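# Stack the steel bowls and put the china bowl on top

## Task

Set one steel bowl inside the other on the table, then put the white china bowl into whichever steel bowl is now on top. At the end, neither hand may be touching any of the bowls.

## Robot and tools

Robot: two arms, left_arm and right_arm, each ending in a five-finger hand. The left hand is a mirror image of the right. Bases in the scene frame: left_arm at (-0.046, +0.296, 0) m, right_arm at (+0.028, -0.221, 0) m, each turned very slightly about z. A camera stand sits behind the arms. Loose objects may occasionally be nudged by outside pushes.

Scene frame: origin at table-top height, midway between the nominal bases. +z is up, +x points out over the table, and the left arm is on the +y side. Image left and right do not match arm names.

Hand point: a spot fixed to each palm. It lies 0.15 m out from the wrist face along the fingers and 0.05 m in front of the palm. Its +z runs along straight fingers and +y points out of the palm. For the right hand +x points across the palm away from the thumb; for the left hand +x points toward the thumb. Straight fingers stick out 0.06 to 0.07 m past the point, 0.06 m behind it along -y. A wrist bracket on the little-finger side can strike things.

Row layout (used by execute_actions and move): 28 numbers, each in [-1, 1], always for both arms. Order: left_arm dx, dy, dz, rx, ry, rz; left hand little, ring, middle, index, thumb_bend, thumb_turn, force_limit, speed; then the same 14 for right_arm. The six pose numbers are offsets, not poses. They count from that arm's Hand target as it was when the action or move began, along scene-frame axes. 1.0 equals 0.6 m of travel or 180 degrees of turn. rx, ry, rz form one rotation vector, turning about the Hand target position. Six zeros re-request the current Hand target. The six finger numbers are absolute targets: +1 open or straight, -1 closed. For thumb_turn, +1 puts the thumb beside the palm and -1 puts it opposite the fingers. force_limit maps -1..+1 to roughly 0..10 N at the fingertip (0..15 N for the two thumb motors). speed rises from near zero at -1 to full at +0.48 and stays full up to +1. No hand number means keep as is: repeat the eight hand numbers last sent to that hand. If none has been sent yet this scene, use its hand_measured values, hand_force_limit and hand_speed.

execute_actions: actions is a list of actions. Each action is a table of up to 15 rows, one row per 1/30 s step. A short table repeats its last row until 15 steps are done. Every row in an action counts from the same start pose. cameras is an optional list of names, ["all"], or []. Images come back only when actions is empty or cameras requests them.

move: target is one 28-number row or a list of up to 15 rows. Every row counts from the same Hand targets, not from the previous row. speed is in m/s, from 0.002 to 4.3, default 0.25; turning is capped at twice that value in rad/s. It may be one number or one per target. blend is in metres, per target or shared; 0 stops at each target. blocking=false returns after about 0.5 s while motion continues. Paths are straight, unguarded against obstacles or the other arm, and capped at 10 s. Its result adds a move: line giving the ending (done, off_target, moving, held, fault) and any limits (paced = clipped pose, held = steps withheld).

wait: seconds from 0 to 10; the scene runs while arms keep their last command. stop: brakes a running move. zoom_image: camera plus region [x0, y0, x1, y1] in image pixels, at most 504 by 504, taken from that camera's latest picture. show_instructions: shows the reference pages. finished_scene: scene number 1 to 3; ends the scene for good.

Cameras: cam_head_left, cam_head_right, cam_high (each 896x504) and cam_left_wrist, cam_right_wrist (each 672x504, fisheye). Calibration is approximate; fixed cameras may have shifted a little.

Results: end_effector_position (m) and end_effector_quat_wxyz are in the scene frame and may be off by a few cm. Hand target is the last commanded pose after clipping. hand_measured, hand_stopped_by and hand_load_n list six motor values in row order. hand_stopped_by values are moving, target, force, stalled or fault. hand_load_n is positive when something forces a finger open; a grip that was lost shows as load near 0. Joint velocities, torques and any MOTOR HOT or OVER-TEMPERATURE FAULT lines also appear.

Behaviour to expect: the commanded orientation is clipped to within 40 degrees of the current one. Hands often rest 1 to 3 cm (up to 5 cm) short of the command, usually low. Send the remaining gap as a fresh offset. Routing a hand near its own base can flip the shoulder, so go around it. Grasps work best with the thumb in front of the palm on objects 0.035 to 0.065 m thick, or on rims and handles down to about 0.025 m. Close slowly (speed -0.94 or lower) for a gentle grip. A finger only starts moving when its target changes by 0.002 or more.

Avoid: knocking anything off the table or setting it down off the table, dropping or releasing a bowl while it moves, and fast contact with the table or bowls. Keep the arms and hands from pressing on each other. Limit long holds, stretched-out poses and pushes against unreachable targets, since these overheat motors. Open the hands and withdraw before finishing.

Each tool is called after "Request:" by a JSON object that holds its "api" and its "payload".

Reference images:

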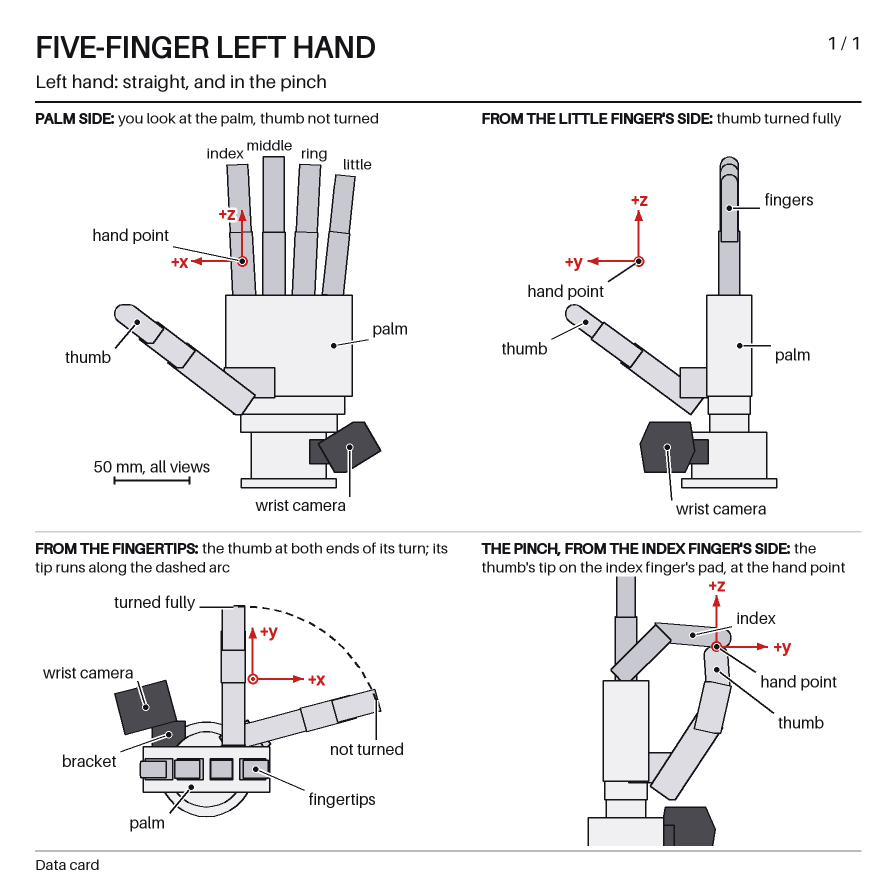

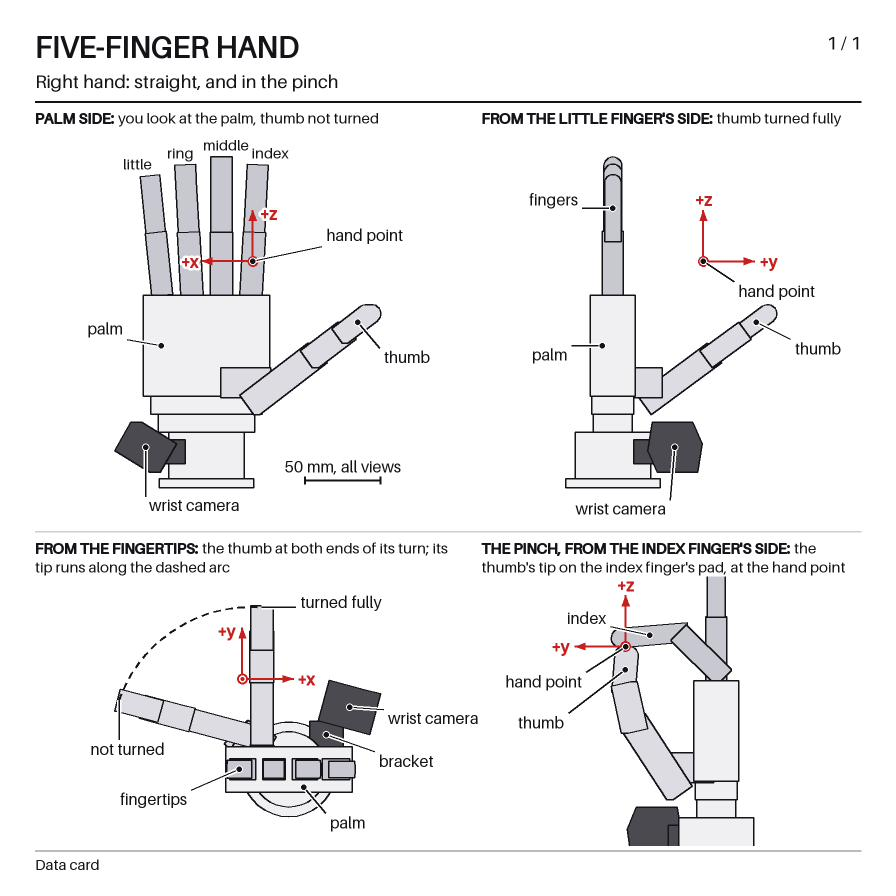

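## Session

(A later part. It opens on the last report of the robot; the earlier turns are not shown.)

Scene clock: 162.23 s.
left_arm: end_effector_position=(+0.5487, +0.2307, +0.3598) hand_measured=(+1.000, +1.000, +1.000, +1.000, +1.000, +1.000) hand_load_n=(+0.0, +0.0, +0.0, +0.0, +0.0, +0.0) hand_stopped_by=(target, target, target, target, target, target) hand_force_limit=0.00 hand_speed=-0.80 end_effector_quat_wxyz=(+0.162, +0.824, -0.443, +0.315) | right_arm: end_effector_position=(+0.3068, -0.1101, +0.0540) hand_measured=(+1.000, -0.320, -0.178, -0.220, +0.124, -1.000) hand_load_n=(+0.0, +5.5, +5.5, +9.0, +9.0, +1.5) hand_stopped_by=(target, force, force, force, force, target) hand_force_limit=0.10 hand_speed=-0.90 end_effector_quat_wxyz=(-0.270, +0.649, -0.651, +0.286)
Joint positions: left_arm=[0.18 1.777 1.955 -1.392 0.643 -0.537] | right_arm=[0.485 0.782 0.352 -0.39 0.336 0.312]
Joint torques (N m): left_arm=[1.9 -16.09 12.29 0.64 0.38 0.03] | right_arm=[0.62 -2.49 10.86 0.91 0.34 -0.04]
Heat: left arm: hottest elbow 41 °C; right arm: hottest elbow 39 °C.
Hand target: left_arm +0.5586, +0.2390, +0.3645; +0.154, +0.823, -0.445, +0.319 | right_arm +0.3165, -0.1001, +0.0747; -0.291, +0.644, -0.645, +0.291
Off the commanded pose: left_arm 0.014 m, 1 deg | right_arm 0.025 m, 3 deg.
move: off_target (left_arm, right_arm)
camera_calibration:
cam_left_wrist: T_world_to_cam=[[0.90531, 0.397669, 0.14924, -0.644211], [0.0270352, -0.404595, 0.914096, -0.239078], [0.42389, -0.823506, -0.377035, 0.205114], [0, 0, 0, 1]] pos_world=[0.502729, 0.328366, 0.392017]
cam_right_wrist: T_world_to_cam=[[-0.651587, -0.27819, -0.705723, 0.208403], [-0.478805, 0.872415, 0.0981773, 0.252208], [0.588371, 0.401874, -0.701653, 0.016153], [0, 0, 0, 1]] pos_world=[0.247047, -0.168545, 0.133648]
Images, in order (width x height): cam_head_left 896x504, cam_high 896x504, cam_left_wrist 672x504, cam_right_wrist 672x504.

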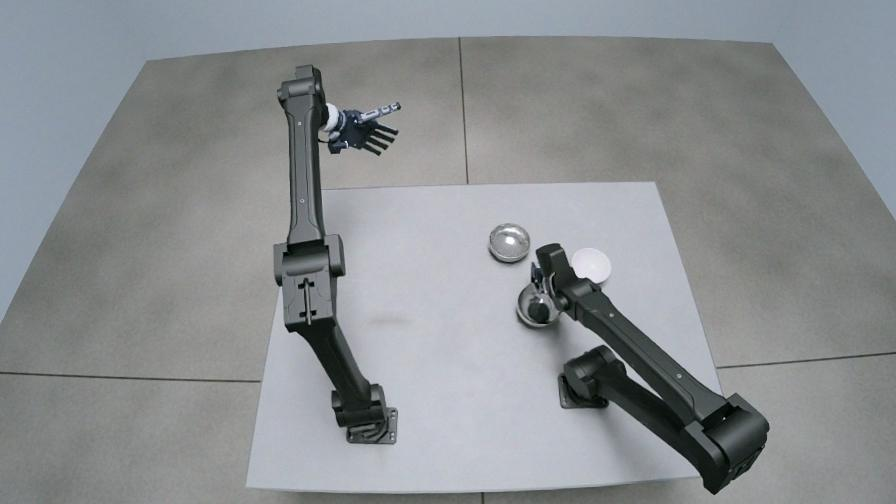

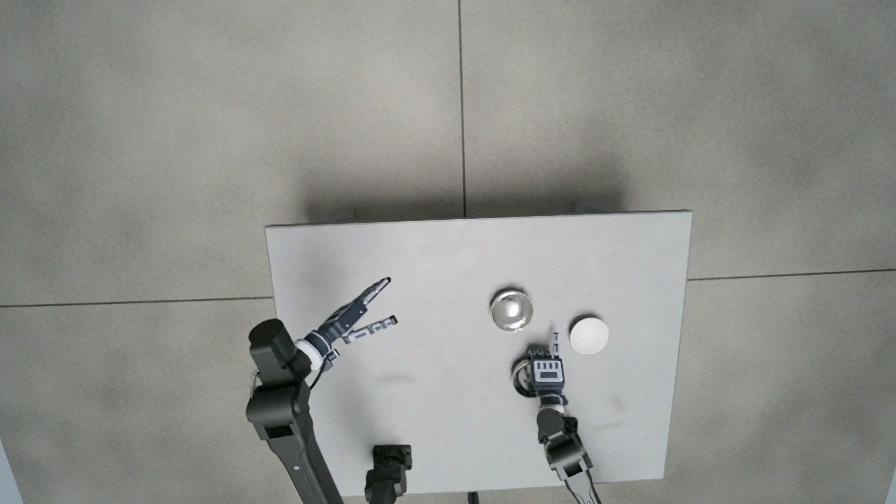

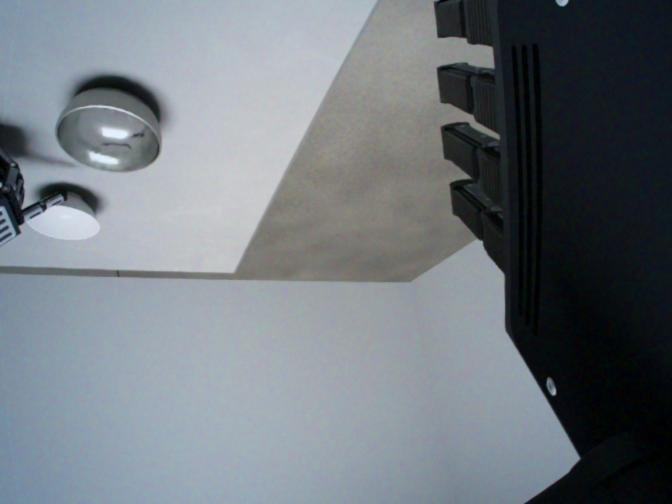

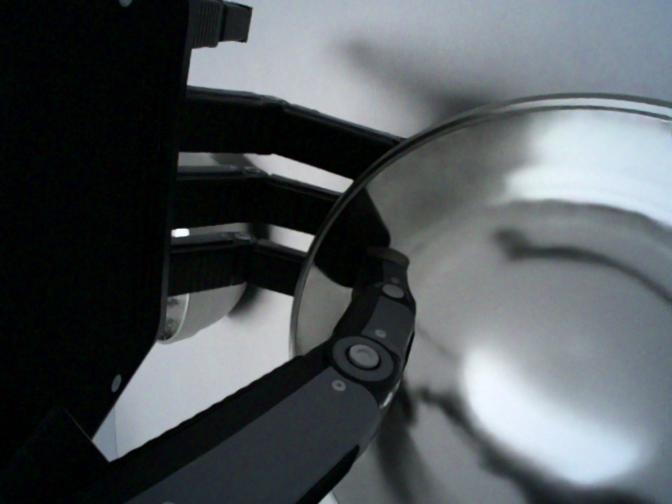

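Request:
{"api": "move", "payload": {"target": [[0,0,0,0,0,0,1,1,1,1,1,1,0,-0.8,0,0,0.15,0,0,0,1,-0.62,-0.6,-0.62,-0.4,-1,0.1,-0.9],[0,0,0,0,0,0,1,1,1,1,1,1,0,-0.8,0.317,0.095,0.16,0,0,0,1,-0.62,-0.6,-0.62,-0.4,-1,0.1,-0.9]], "speed": 0.12, "blend": [0.03,0], "cameras": ["cam_head_left","cam_high","cam_left_wrist","cam_right_wrist"]}}

Request:
{"api": "zoom_image", "payload": {"camera": "cam_left_wrist", "region": [0, 0, 240, 200]}}

Request:
{"api": "zoom_image", "payload": {"camera": "cam_head_left", "region": [460, 180, 580, 300]}}

Request:
{"api": "zoom_image", "payload": {"camera": "cam_high", "region": [460, 260, 580, 380]}}

Scene clock: 182.70 s.
left_arm: end_effector_position=(+0.5487, +0.2307, +0.3598) hand_measured=(+1.000, +1.000, +1.000, +1.000, +1.000, +1.000) hand_load_n=(+0.0, +0.0, +0.0, +0.5, +0.0, +0.0) hand_stopped_by=(target, target, target, target, target, target) hand_force_limit=0.00 hand_speed=-0.80 end_effector_quat_wxyz=(+0.162, +0.824, -0.443, +0.315) | right_arm: end_effector_position=(+0.4727, -0.0490, +0.1329) hand_measured=(+1.000, -0.320, -0.178, -0.220, +0.124, -1.000) hand_load_n=(+0.0, +5.5, +5.5, +9.0, +9.0, +1.5) hand_stopped_by=(target, force, force, force, force, target) hand_force_limit=0.10 hand_speed=-0.90 end_effector_quat_wxyz=(-0.255, +0.663, -0.649, +0.273)
Joint positions: left_arm=[0.18 1.777 1.955 -1.392 0.643 -0.537] | right_arm=[0.433 1.282 0.902 -0.469 0.283 0.265]
Joint torques (N m): left_arm=[1.9 -16.09 12.29 0.64 0.38 0.03] | right_arm=[-1.96 -9 13.87 1.98 0.11 -0.16]
Heat: left arm: hottest elbow 41 °C; right arm: hottest elbow 41 °C.
Hand target: left_arm +0.5586, +0.2390, +0.3645; +0.154, +0.823, -0.445, +0.319 | right_arm +0.5067, -0.0433, +0.1708; -0.291, +0.644, -0.645, +0.291
Off the commanded pose: left_arm 0.014 m, 1 deg | right_arm 0.051 m, 5 deg.
move: off_target (left_arm, right_arm)
camera_calibration:
cam_left_wrist: T_world_to_cam=[[0.90531, 0.397669, 0.14924, -0.644211], [0.0270352, -0.404595, 0.914096, -0.239078], [0.42389, -0.823506, -0.377035, 0.205114], [0, 0, 0, 1]] pos_world=[0.502729, 0.328366, 0.392017]
cam_right_wrist: T_world_to_cam=[[-0.676546, -0.296631, -0.674014, 0.395841], [-0.489538, 0.864923, 0.110728, 0.273643], [0.550125, 0.404869, -0.730373, -0.028679], [0, 0, 0, 1]] pos_world=[0.41754, -0.10765, 0.215556]
Images, in order (width x height): cam_head_left 896x504, cam_high 896x504, cam_left_wrist 672x504, cam_right_wrist 672x504.

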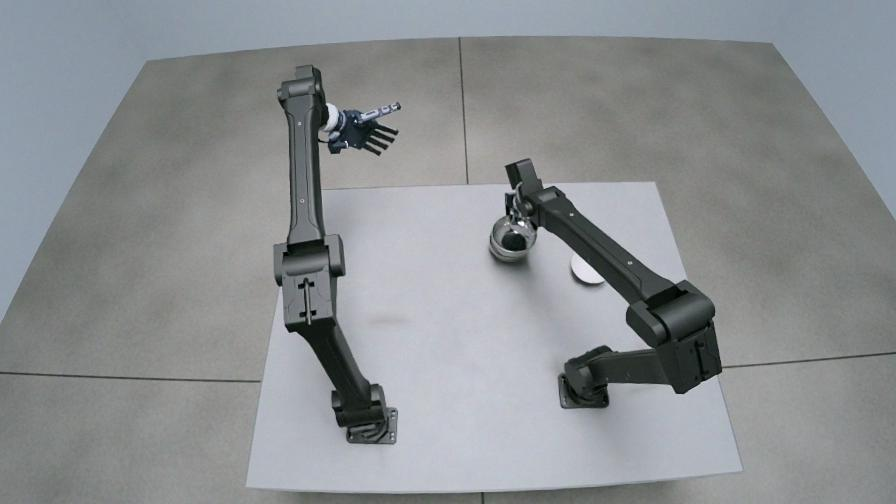

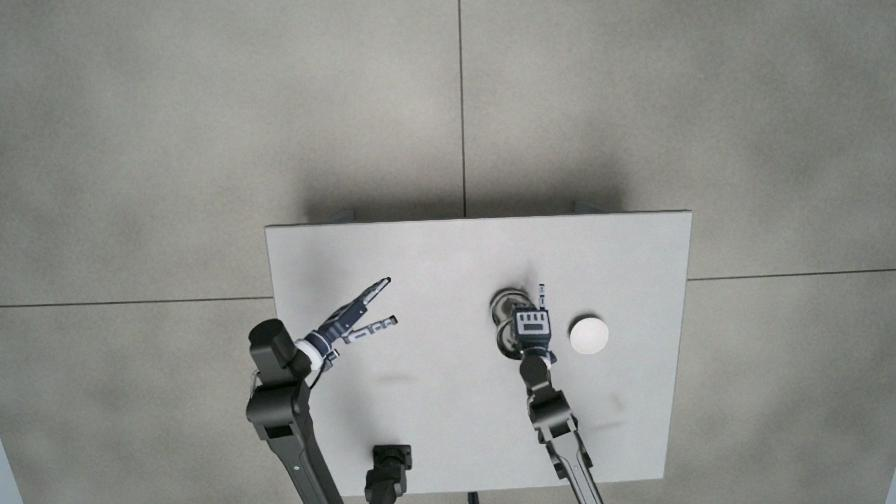

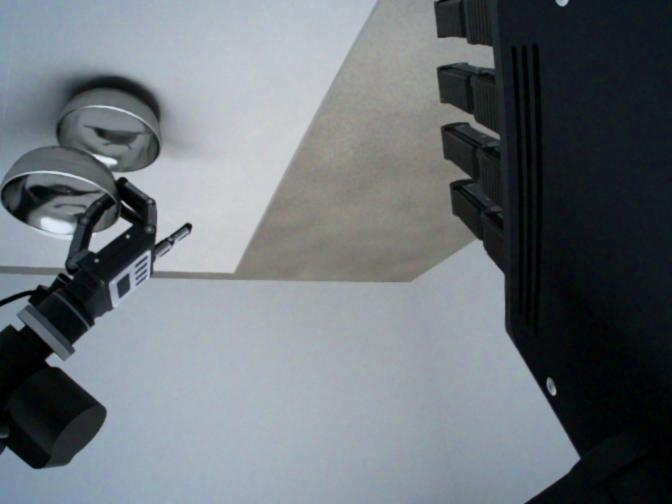

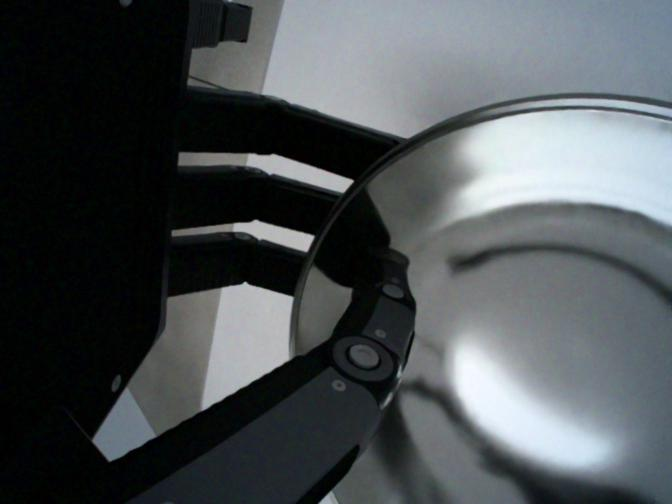

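Scaled by 2.100 from the camera's 672x504 image, which has a finer 960x720 frame.

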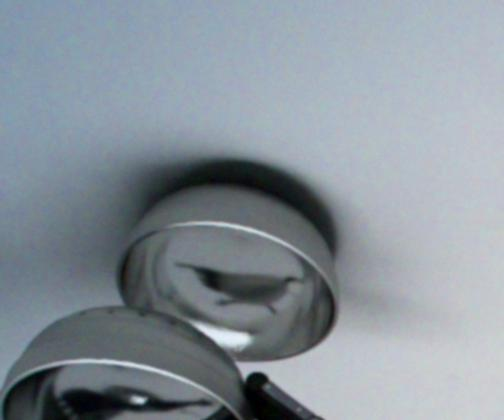

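Scaled by 4.200.

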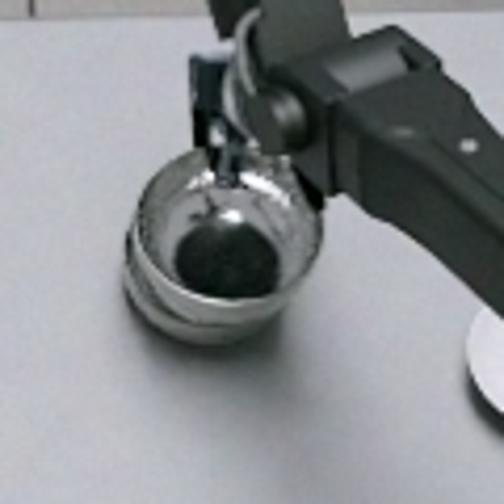

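Scaled by 4.200.

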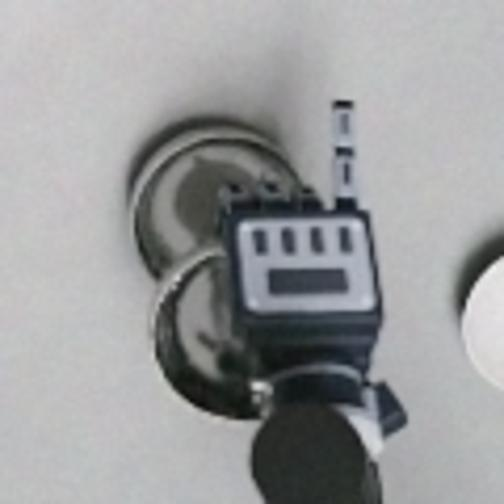

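Request:
{"api": "move", "payload": {"target": [[0,0,0,0,0,0,1,1,1,1,1,1,0,-0.8,0.06,0.003,0,0,0,0,1,-0.62,-0.6,-0.62,-0.4,-1,0.1,-0.9]], "speed": 0.1, "cameras": ["cam_head_left","cam_high","cam_left_wrist","cam_right_wrist"]}}

Request:
{"api": "zoom_image", "payload": {"camera": "cam_left_wrist", "region": [0, 20, 240, 240]}}

Request:
{"api": "zoom_image", "payload": {"camera": "cam_head_left", "region": [460, 180, 560, 280]}}

Request:
{"api": "zoom_image", "payload": {"camera": "cam_high", "region": [470, 260, 570, 360]}}

Scene clock: 196.30 s.
left_arm: end_effector_position=(+0.5487, +0.2307, +0.3598) hand_measured=(+1.000, +1.000, +1.000, +1.000, +1.000, +1.000) hand_load_n=(+0.0, +0.0, +0.0, +0.0, +0.0, +0.0) hand_stopped_by=(target, target, target, target, target, target) hand_force_limit=0.00 hand_speed=-0.80 end_effector_quat_wxyz=(+0.162, +0.824, -0.443, +0.315) | right_arm: end_effector_position=(+0.5082, -0.0460, +0.1321) hand_measured=(+1.000, -0.320, -0.178, -0.220, +0.124, -1.000) hand_load_n=(+0.0, +5.5, +5.5, +9.0, +9.0, +1.5) hand_stopped_by=(target, force, force, force, force, target) hand_force_limit=0.10 hand_speed=-0.90 end_effector_quat_wxyz=(-0.255, +0.662, -0.650, +0.271)
Joint positions: left_arm=[0.18 1.777 1.955 -1.392 0.643 -0.537] | right_arm=[0.406 1.375 0.986 -0.457 0.264 0.246]
Joint torques (N m): left_arm=[1.9 -16.09 12.3 0.64 0.38 0.03] | right_arm=[-1.9 -9.99 13.83 2.1 0.12 -0.16]
Heat: left arm: hottest elbow 42 °C; right arm: hottest elbow 44 °C.
Hand target: left_arm +0.5586, +0.2390, +0.3645; +0.154, +0.823, -0.445, +0.319 | right_arm +0.5428, -0.0412, +0.1707; -0.291, +0.644, -0.645, +0.291
Off the commanded pose: left_arm 0.014 m, 1 deg | right_arm 0.052 m, 5 deg.
move: off_target (left_arm, right_arm)
camera_calibration:
cam_left_wrist: T_world_to_cam=[[0.90531, 0.397669, 0.14924, -0.644211], [0.0270352, -0.404595, 0.914096, -0.239078], [0.42389, -0.823506, -0.377035, 0.205114], [0, 0, 0, 1]] pos_world=[0.502729, 0.328366, 0.392017]
cam_right_wrist: T_world_to_cam=[[-0.678232, -0.294775, -0.673134, 0.421147], [-0.488679, 0.86504, 0.113566, 0.2877], [0.548812, 0.405971, -0.730748, -0.0492139], [0, 0, 0, 1]] pos_world=[0.453237, -0.104749, 0.214852]
Images, in order (width x height): cam_head_left 896x504, cam_high 896x504, cam_left_wrist 672x504, cam_right_wrist 672x504.

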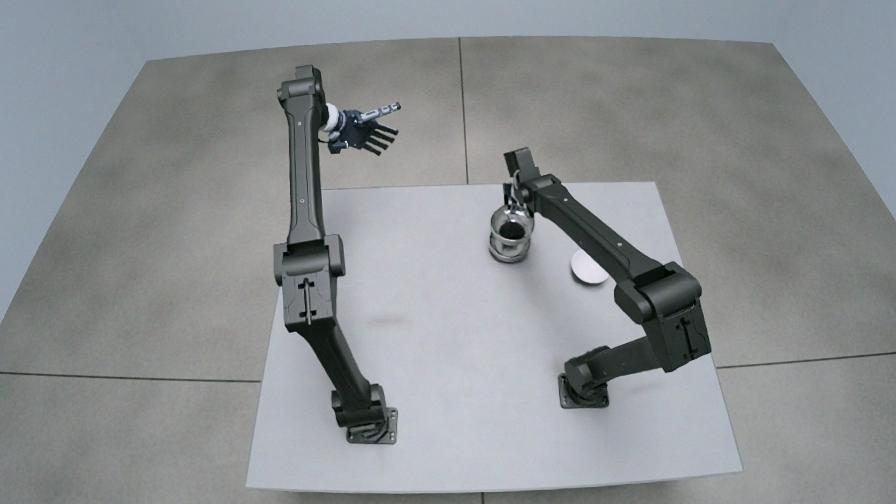

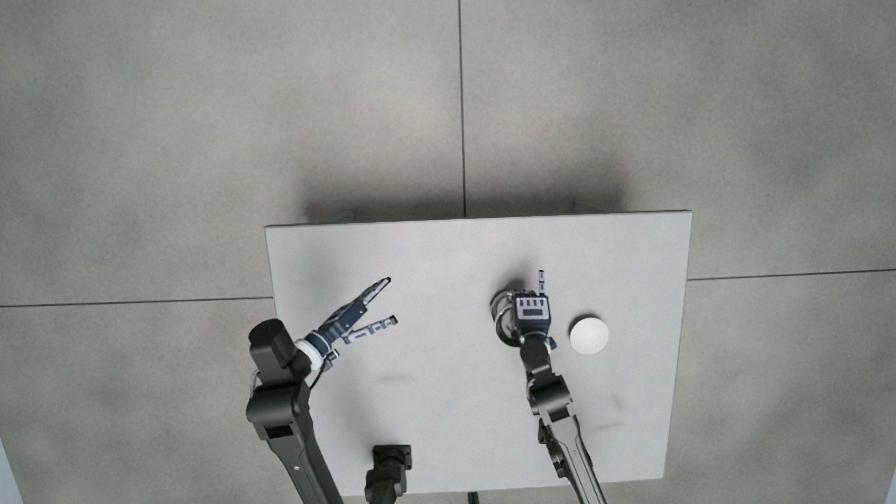

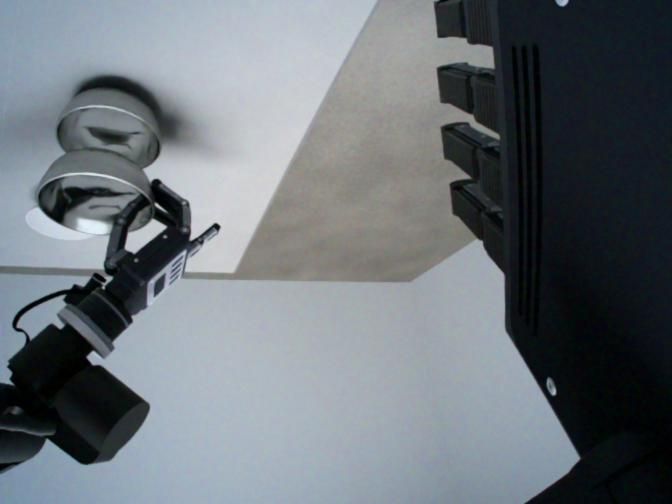

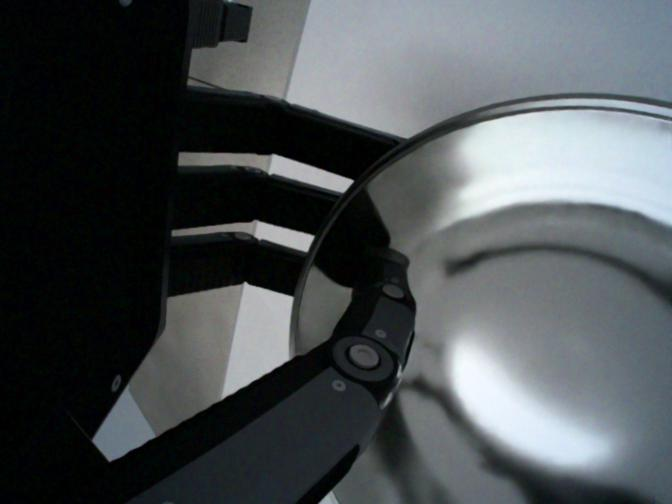

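Scaled by 2.100 from the camera's 672x504 image, which has a finer 960x720 frame.

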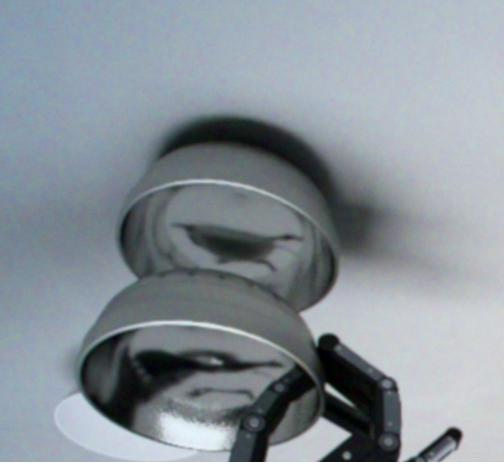

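Scaled by 5.040.

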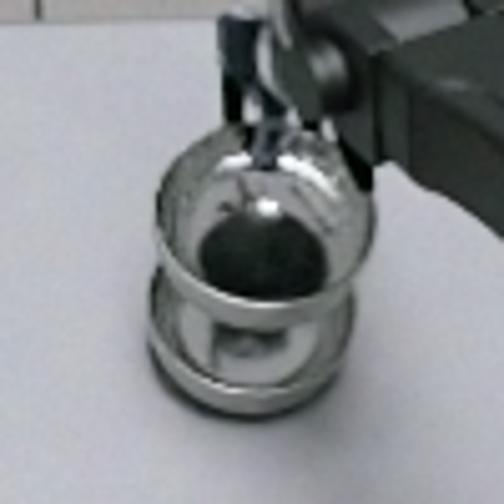

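Scaled by 5.040.

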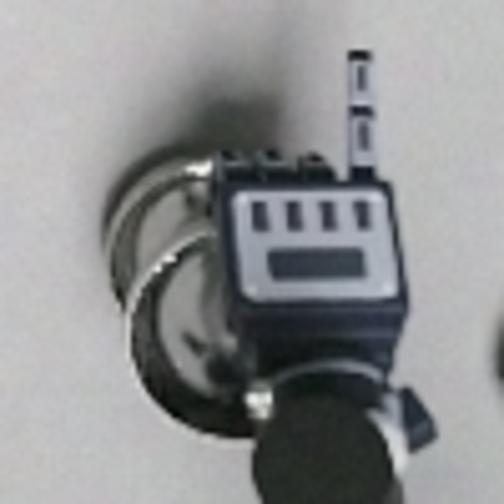

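Request:
{"api": "move", "payload": {"target": [[0,0,0,0,0,0,1,1,1,1,1,1,0,-0.8,-0.04,-0.005,-0.09,0,0.014,0,1,-0.62,-0.6,-0.62,-0.4,-1,0.1,-0.9]], "speed": 0.08}}

Scene clock: 219.77 s.
left_arm: end_effector_position=(+0.5487, +0.2307, +0.3598) hand_measured=(+1.000, +1.000, +1.000, +1.000, +1.000, +1.000) hand_load_n=(+0.0, +0.0, +0.0, +0.0, +0.0, +0.0) hand_stopped_by=(target, target, target, target, target, target) hand_force_limit=0.00 hand_speed=-0.80 end_effector_quat_wxyz=(+0.162, +0.824, -0.443, +0.315) | right_arm: end_effector_position=(+0.5087, -0.0443, +0.1069) hand_measured=(+1.000, -0.320, -0.178, -0.220, +0.124, -1.000) hand_load_n=(+0.0, +5.5, +5.5, +9.0, +9.0, +1.5) hand_stopped_by=(target, force, force, force, force, target) hand_force_limit=0.10 hand_speed=-0.90 end_effector_quat_wxyz=(-0.262, +0.662, -0.648, +0.271)
Joint positions: left_arm=[0.18 1.777 1.955 -1.392 0.643 -0.537] | right_arm=[0.406 1.402 0.936 -0.368 0.257 0.246]
Joint torques (N m): left_arm=[1.9 -16.15 12.3 0.64 0.38 0.03] | right_arm=[-1.49 -10.87 8.85 2.07 0.1 0]
Heat: left arm: hottest elbow 42 °C; right arm: hottest elbow 45 °C.
Hand target: left_arm +0.5586, +0.2390, +0.3645; +0.154, +0.823, -0.445, +0.319 | right_arm +0.5187, -0.0443, +0.1167; -0.277, +0.650, -0.651, +0.276
Off the commanded pose: left_arm 0.014 m, 1 deg | right_arm 0.014 m, 2 deg.
move: off_target (left_arm, right_arm)

Request:
{"api": "move", "payload": {"target": [[0,0,0,0,0,0,1,1,1,1,1,1,0,-0.8,-0.012,-0.006,-0.055,0,0.003,0,1,-0.62,-0.6,-0.62,-0.4,-1,0.1,-0.9]], "speed": 0.06, "cameras": ["cam_head_left","cam_high","cam_left_wrist"]}}

Request:
{"api": "zoom_image", "payload": {"camera": "cam_left_wrist", "region": [20, 50, 200, 230]}}

Request:
{"api": "zoom_image", "payload": {"camera": "cam_head_left", "region": [460, 180, 560, 280]}}

Request:
{"api": "zoom_image", "payload": {"camera": "cam_high", "region": [470, 260, 570, 360]}}

Scene clock: 229.93 s.
left_arm: end_effector_position=(+0.5487, +0.2307, +0.3598) hand_measured=(+1.000, +1.000, +1.000, +1.000, +1.000, +1.000) hand_load_n=(+0.0, +0.0, +0.0, +0.0, +0.0, -0.5) hand_stopped_by=(target, target, target, target, target, target) hand_force_limit=0.00 hand_speed=-0.80 end_effector_quat_wxyz=(+0.162, +0.824, -0.443, +0.315) | right_arm: end_effector_position=(+0.5025, -0.0457, +0.0776) hand_measured=(+1.000, -0.320, -0.178, -0.220, +0.124, -1.000) hand_load_n=(+0.0, +5.5, +5.0, +8.5, +8.5, +1.5) hand_stopped_by=(target, force, force, force, force, target) hand_force_limit=0.10 hand_speed=-0.90 end_effector_quat_wxyz=(-0.262, +0.663, -0.648, +0.269)
Joint positions: left_arm=[0.18 1.777 1.955 -1.392 0.643 -0.537] | right_arm=[0.406 1.428 0.876 -0.283 0.252 0.246]
Joint torques (N m): left_arm=[1.9 -16.09 12.3 0.64 0.38 0.03] | right_arm=[-1.61 -10.7 8.23 2.13 0.11 -0.02]
Heat: left arm: hottest elbow 42 °C; right arm: hottest elbow 44 °C.
Hand target: left_arm +0.5586, +0.2390, +0.3645; +0.154, +0.823, -0.445, +0.319 | right_arm +0.5115, -0.0479, +0.0837; -0.274, +0.652, -0.652, +0.273
Off the commanded pose: left_arm 0.014 m, 1 deg | right_arm 0.011 m, 2 deg.
move: off_target (left_arm, right_arm)
camera_calibration:
cam_left_wrist: T_world_to_cam=[[0.90531, 0.397669, 0.14924, -0.644211], [0.0270352, -0.404595, 0.914096, -0.239078], [0.42389, -0.823506, -0.377035, 0.205114], [0, 0, 0, 1]] pos_world=[0.502729, 0.328366, 0.392017]
Images, in order (width x height): cam_head_left 896x504, cam_high 896x504, cam_left_wrist 672x504.

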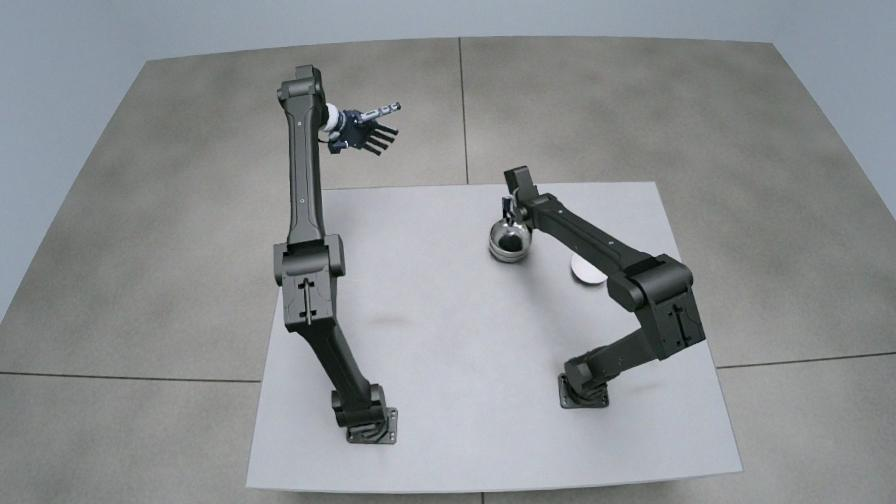

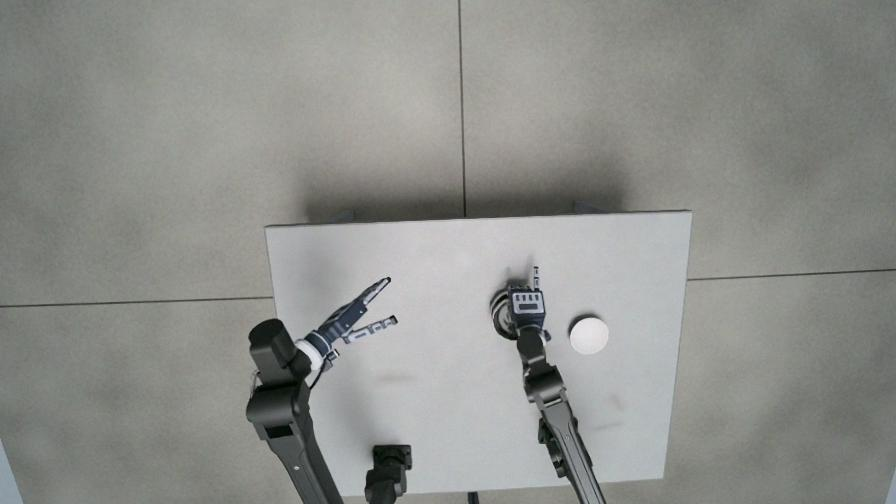

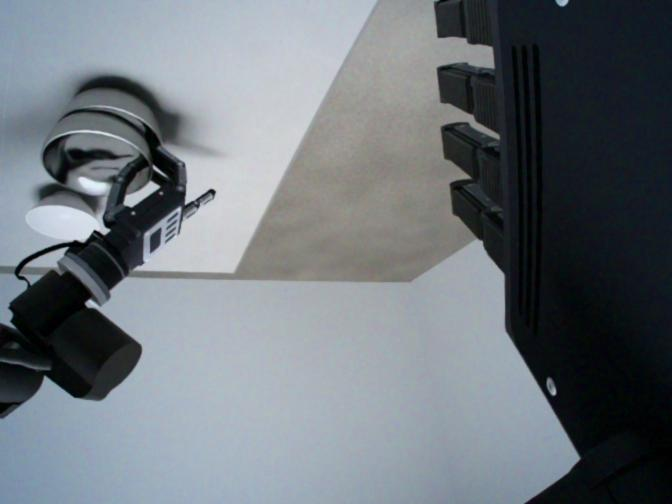

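Scaled by 2.800 from the camera's 672x504 image, which has a finer 960x720 frame.

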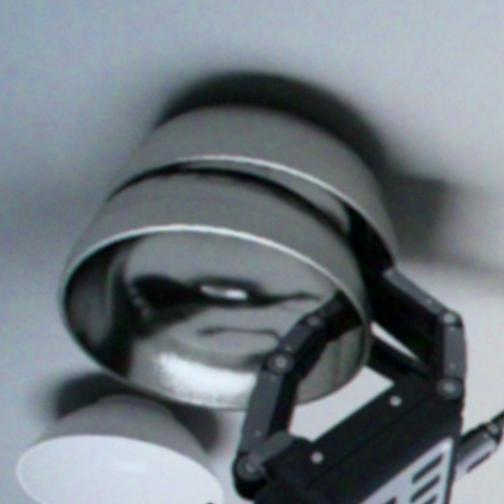

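Scaled by 5.040.

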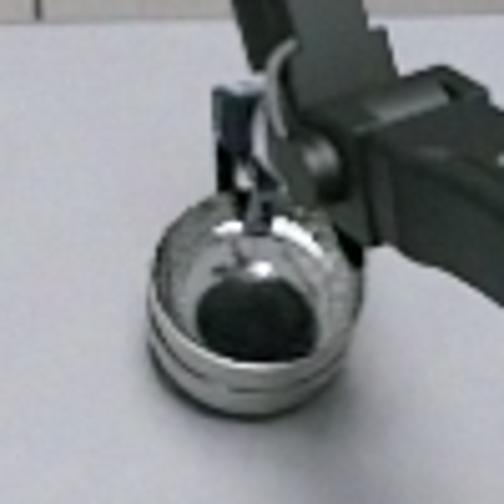

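Scaled by 5.040.

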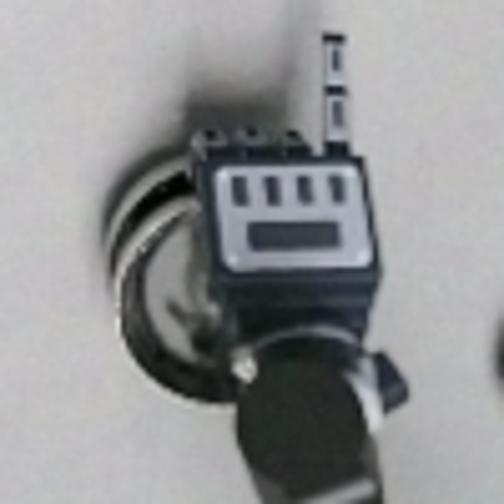

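Request:
{"api": "move", "payload": {"target": [[0,0,0,0,0,0,1,1,1,1,1,1,0,-0.8,0.008,-0.001,-0.03,0,0.002,0,1,-0.62,-0.6,-0.62,-0.4,-1,0.1,-0.9]], "speed": 0.06, "cameras": ["cam_head_left","cam_high","cam_left_wrist"]}}

Request:
{"api": "zoom_image", "payload": {"camera": "cam_left_wrist", "region": [20, 50, 200, 230]}}

Request:
{"api": "zoom_image", "payload": {"camera": "cam_head_left", "region": [460, 180, 560, 280]}}

Request:
{"api": "zoom_image", "payload": {"camera": "cam_high", "region": [470, 260, 570, 360]}}

Scene clock: 250.17 s.
left_arm: end_effector_position=(+0.5487, +0.2307, +0.3598) hand_measured=(+1.000, +1.000, +1.000, +1.000, +1.000, +1.000) hand_load_n=(+0.0, +0.0, +0.0, +0.0, +0.0, +0.0) hand_stopped_by=(target, target, target, target, target, target) hand_force_limit=0.00 hand_speed=-0.80 end_effector_quat_wxyz=(+0.162, +0.824, -0.443, +0.315) | right_arm: end_effector_position=(+0.5119, -0.0437, +0.0723) hand_measured=(+1.000, -0.320, -0.180, -0.220, +0.124, -1.000) hand_load_n=(+0.0, +5.5, -0.5, +6.5, +7.0, +1.0) hand_stopped_by=(target, force, force, force, force, target) hand_force_limit=0.10 hand_speed=-0.90 end_effector_quat_wxyz=(-0.272, +0.658, -0.647, +0.271)
Joint positions: left_arm=[0.18 1.777 1.955 -1.392 0.643 -0.537] | right_arm=[0.402 1.453 0.876 -0.237 0.247 0.246]
Joint torques (N m): left_arm=[1.9 -16.09 12.29 0.65 0.38 0.04] | right_arm=[-1.96 -9.47 7.46 2.19 0.02 -0.05]
Heat: left arm: hottest elbow 42 °C; right arm: hottest elbow 43 °C.
Hand target: left_arm +0.5586, +0.2390, +0.3645; +0.154, +0.823, -0.445, +0.319 | right_arm +0.5163, -0.0486, +0.0657; -0.272, +0.652, -0.653, +0.271
Off the commanded pose: left_arm 0.014 m, 1 deg | right_arm 0.009 m, 1 deg.
move: off_target (left_arm)
camera_calibration:
cam_left_wrist: T_world_to_cam=[[0.90531, 0.397669, 0.14924, -0.644211], [0.0270352, -0.404595, 0.914096, -0.239078], [0.42389, -0.823506, -0.377035, 0.205114], [0, 0, 0, 1]] pos_world=[0.502729, 0.328366, 0.392017]
Images, in order (width x height): cam_head_left 896x504, cam_high 896x504, cam_left_wrist 672x504.

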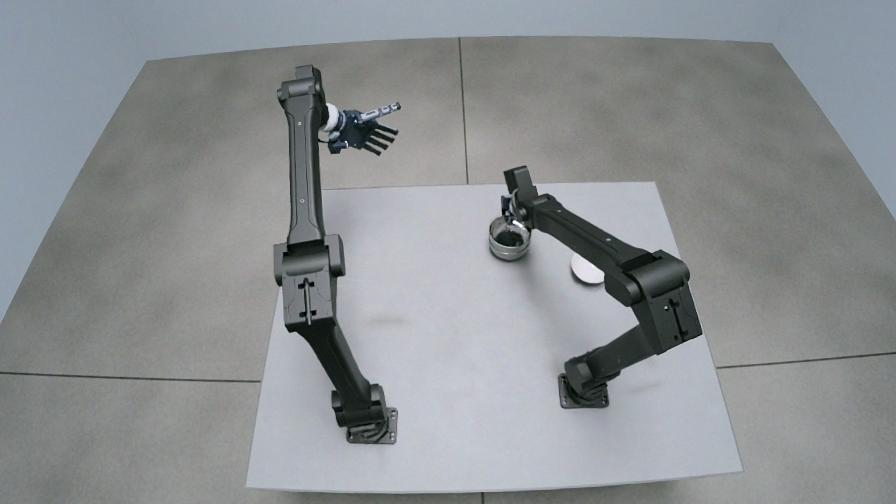

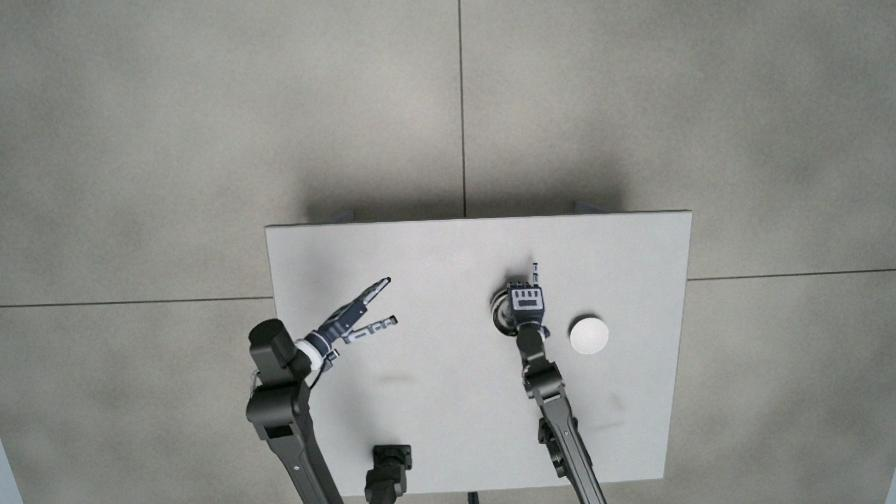

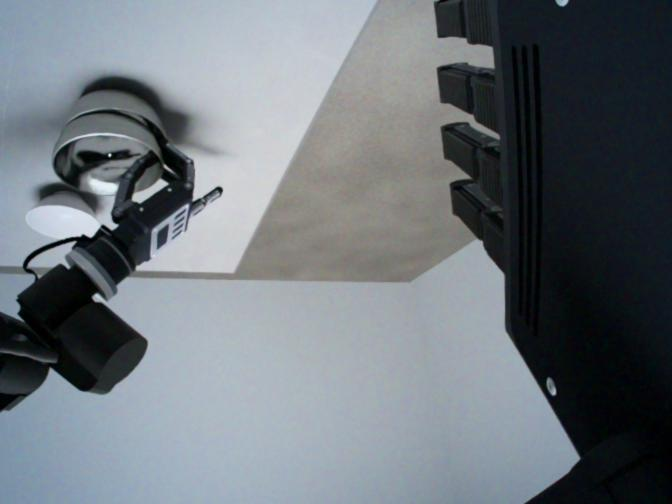

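Scaled by 2.800 from the camera's 672x504 image, which has a finer 960x720 frame.

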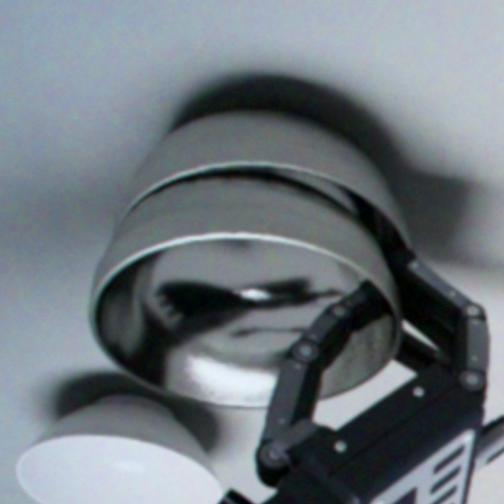

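Scaled by 5.040.

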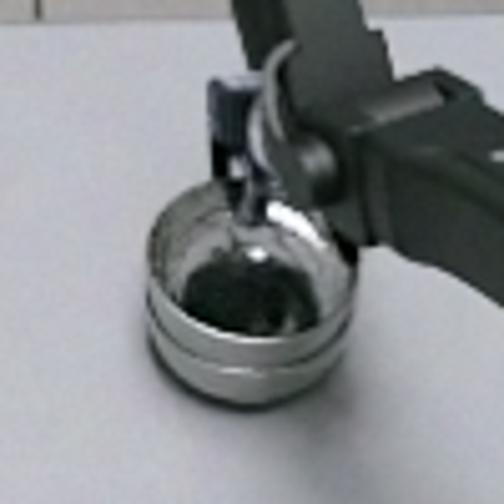

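Scaled by 5.040.

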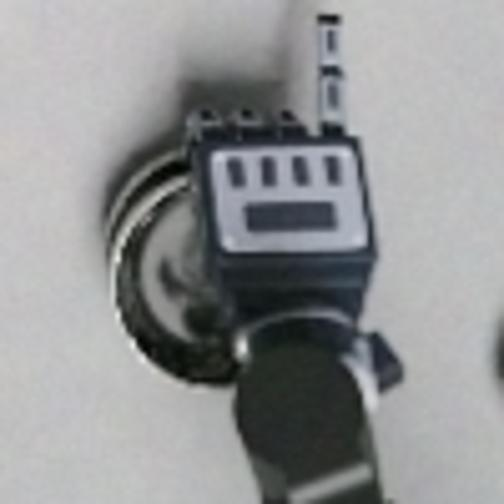

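Request:
{"api": "zoom_image", "payload": {"camera": "cam_head_left", "region": [485, 210, 535, 265]}}

Request:
{"api": "zoom_image", "payload": {"camera": "cam_high", "region": [485, 275, 535, 345]}}

Scaled by 9.164.

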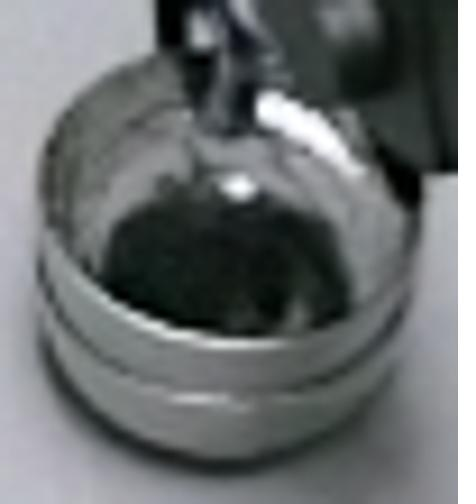

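Scaled by 7.200.

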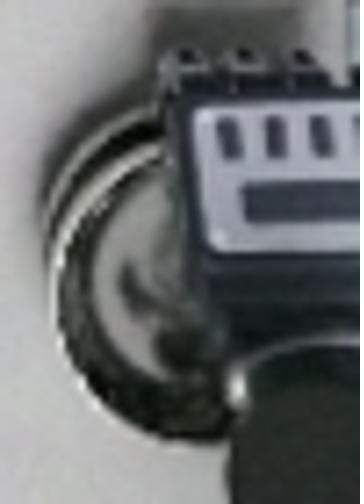

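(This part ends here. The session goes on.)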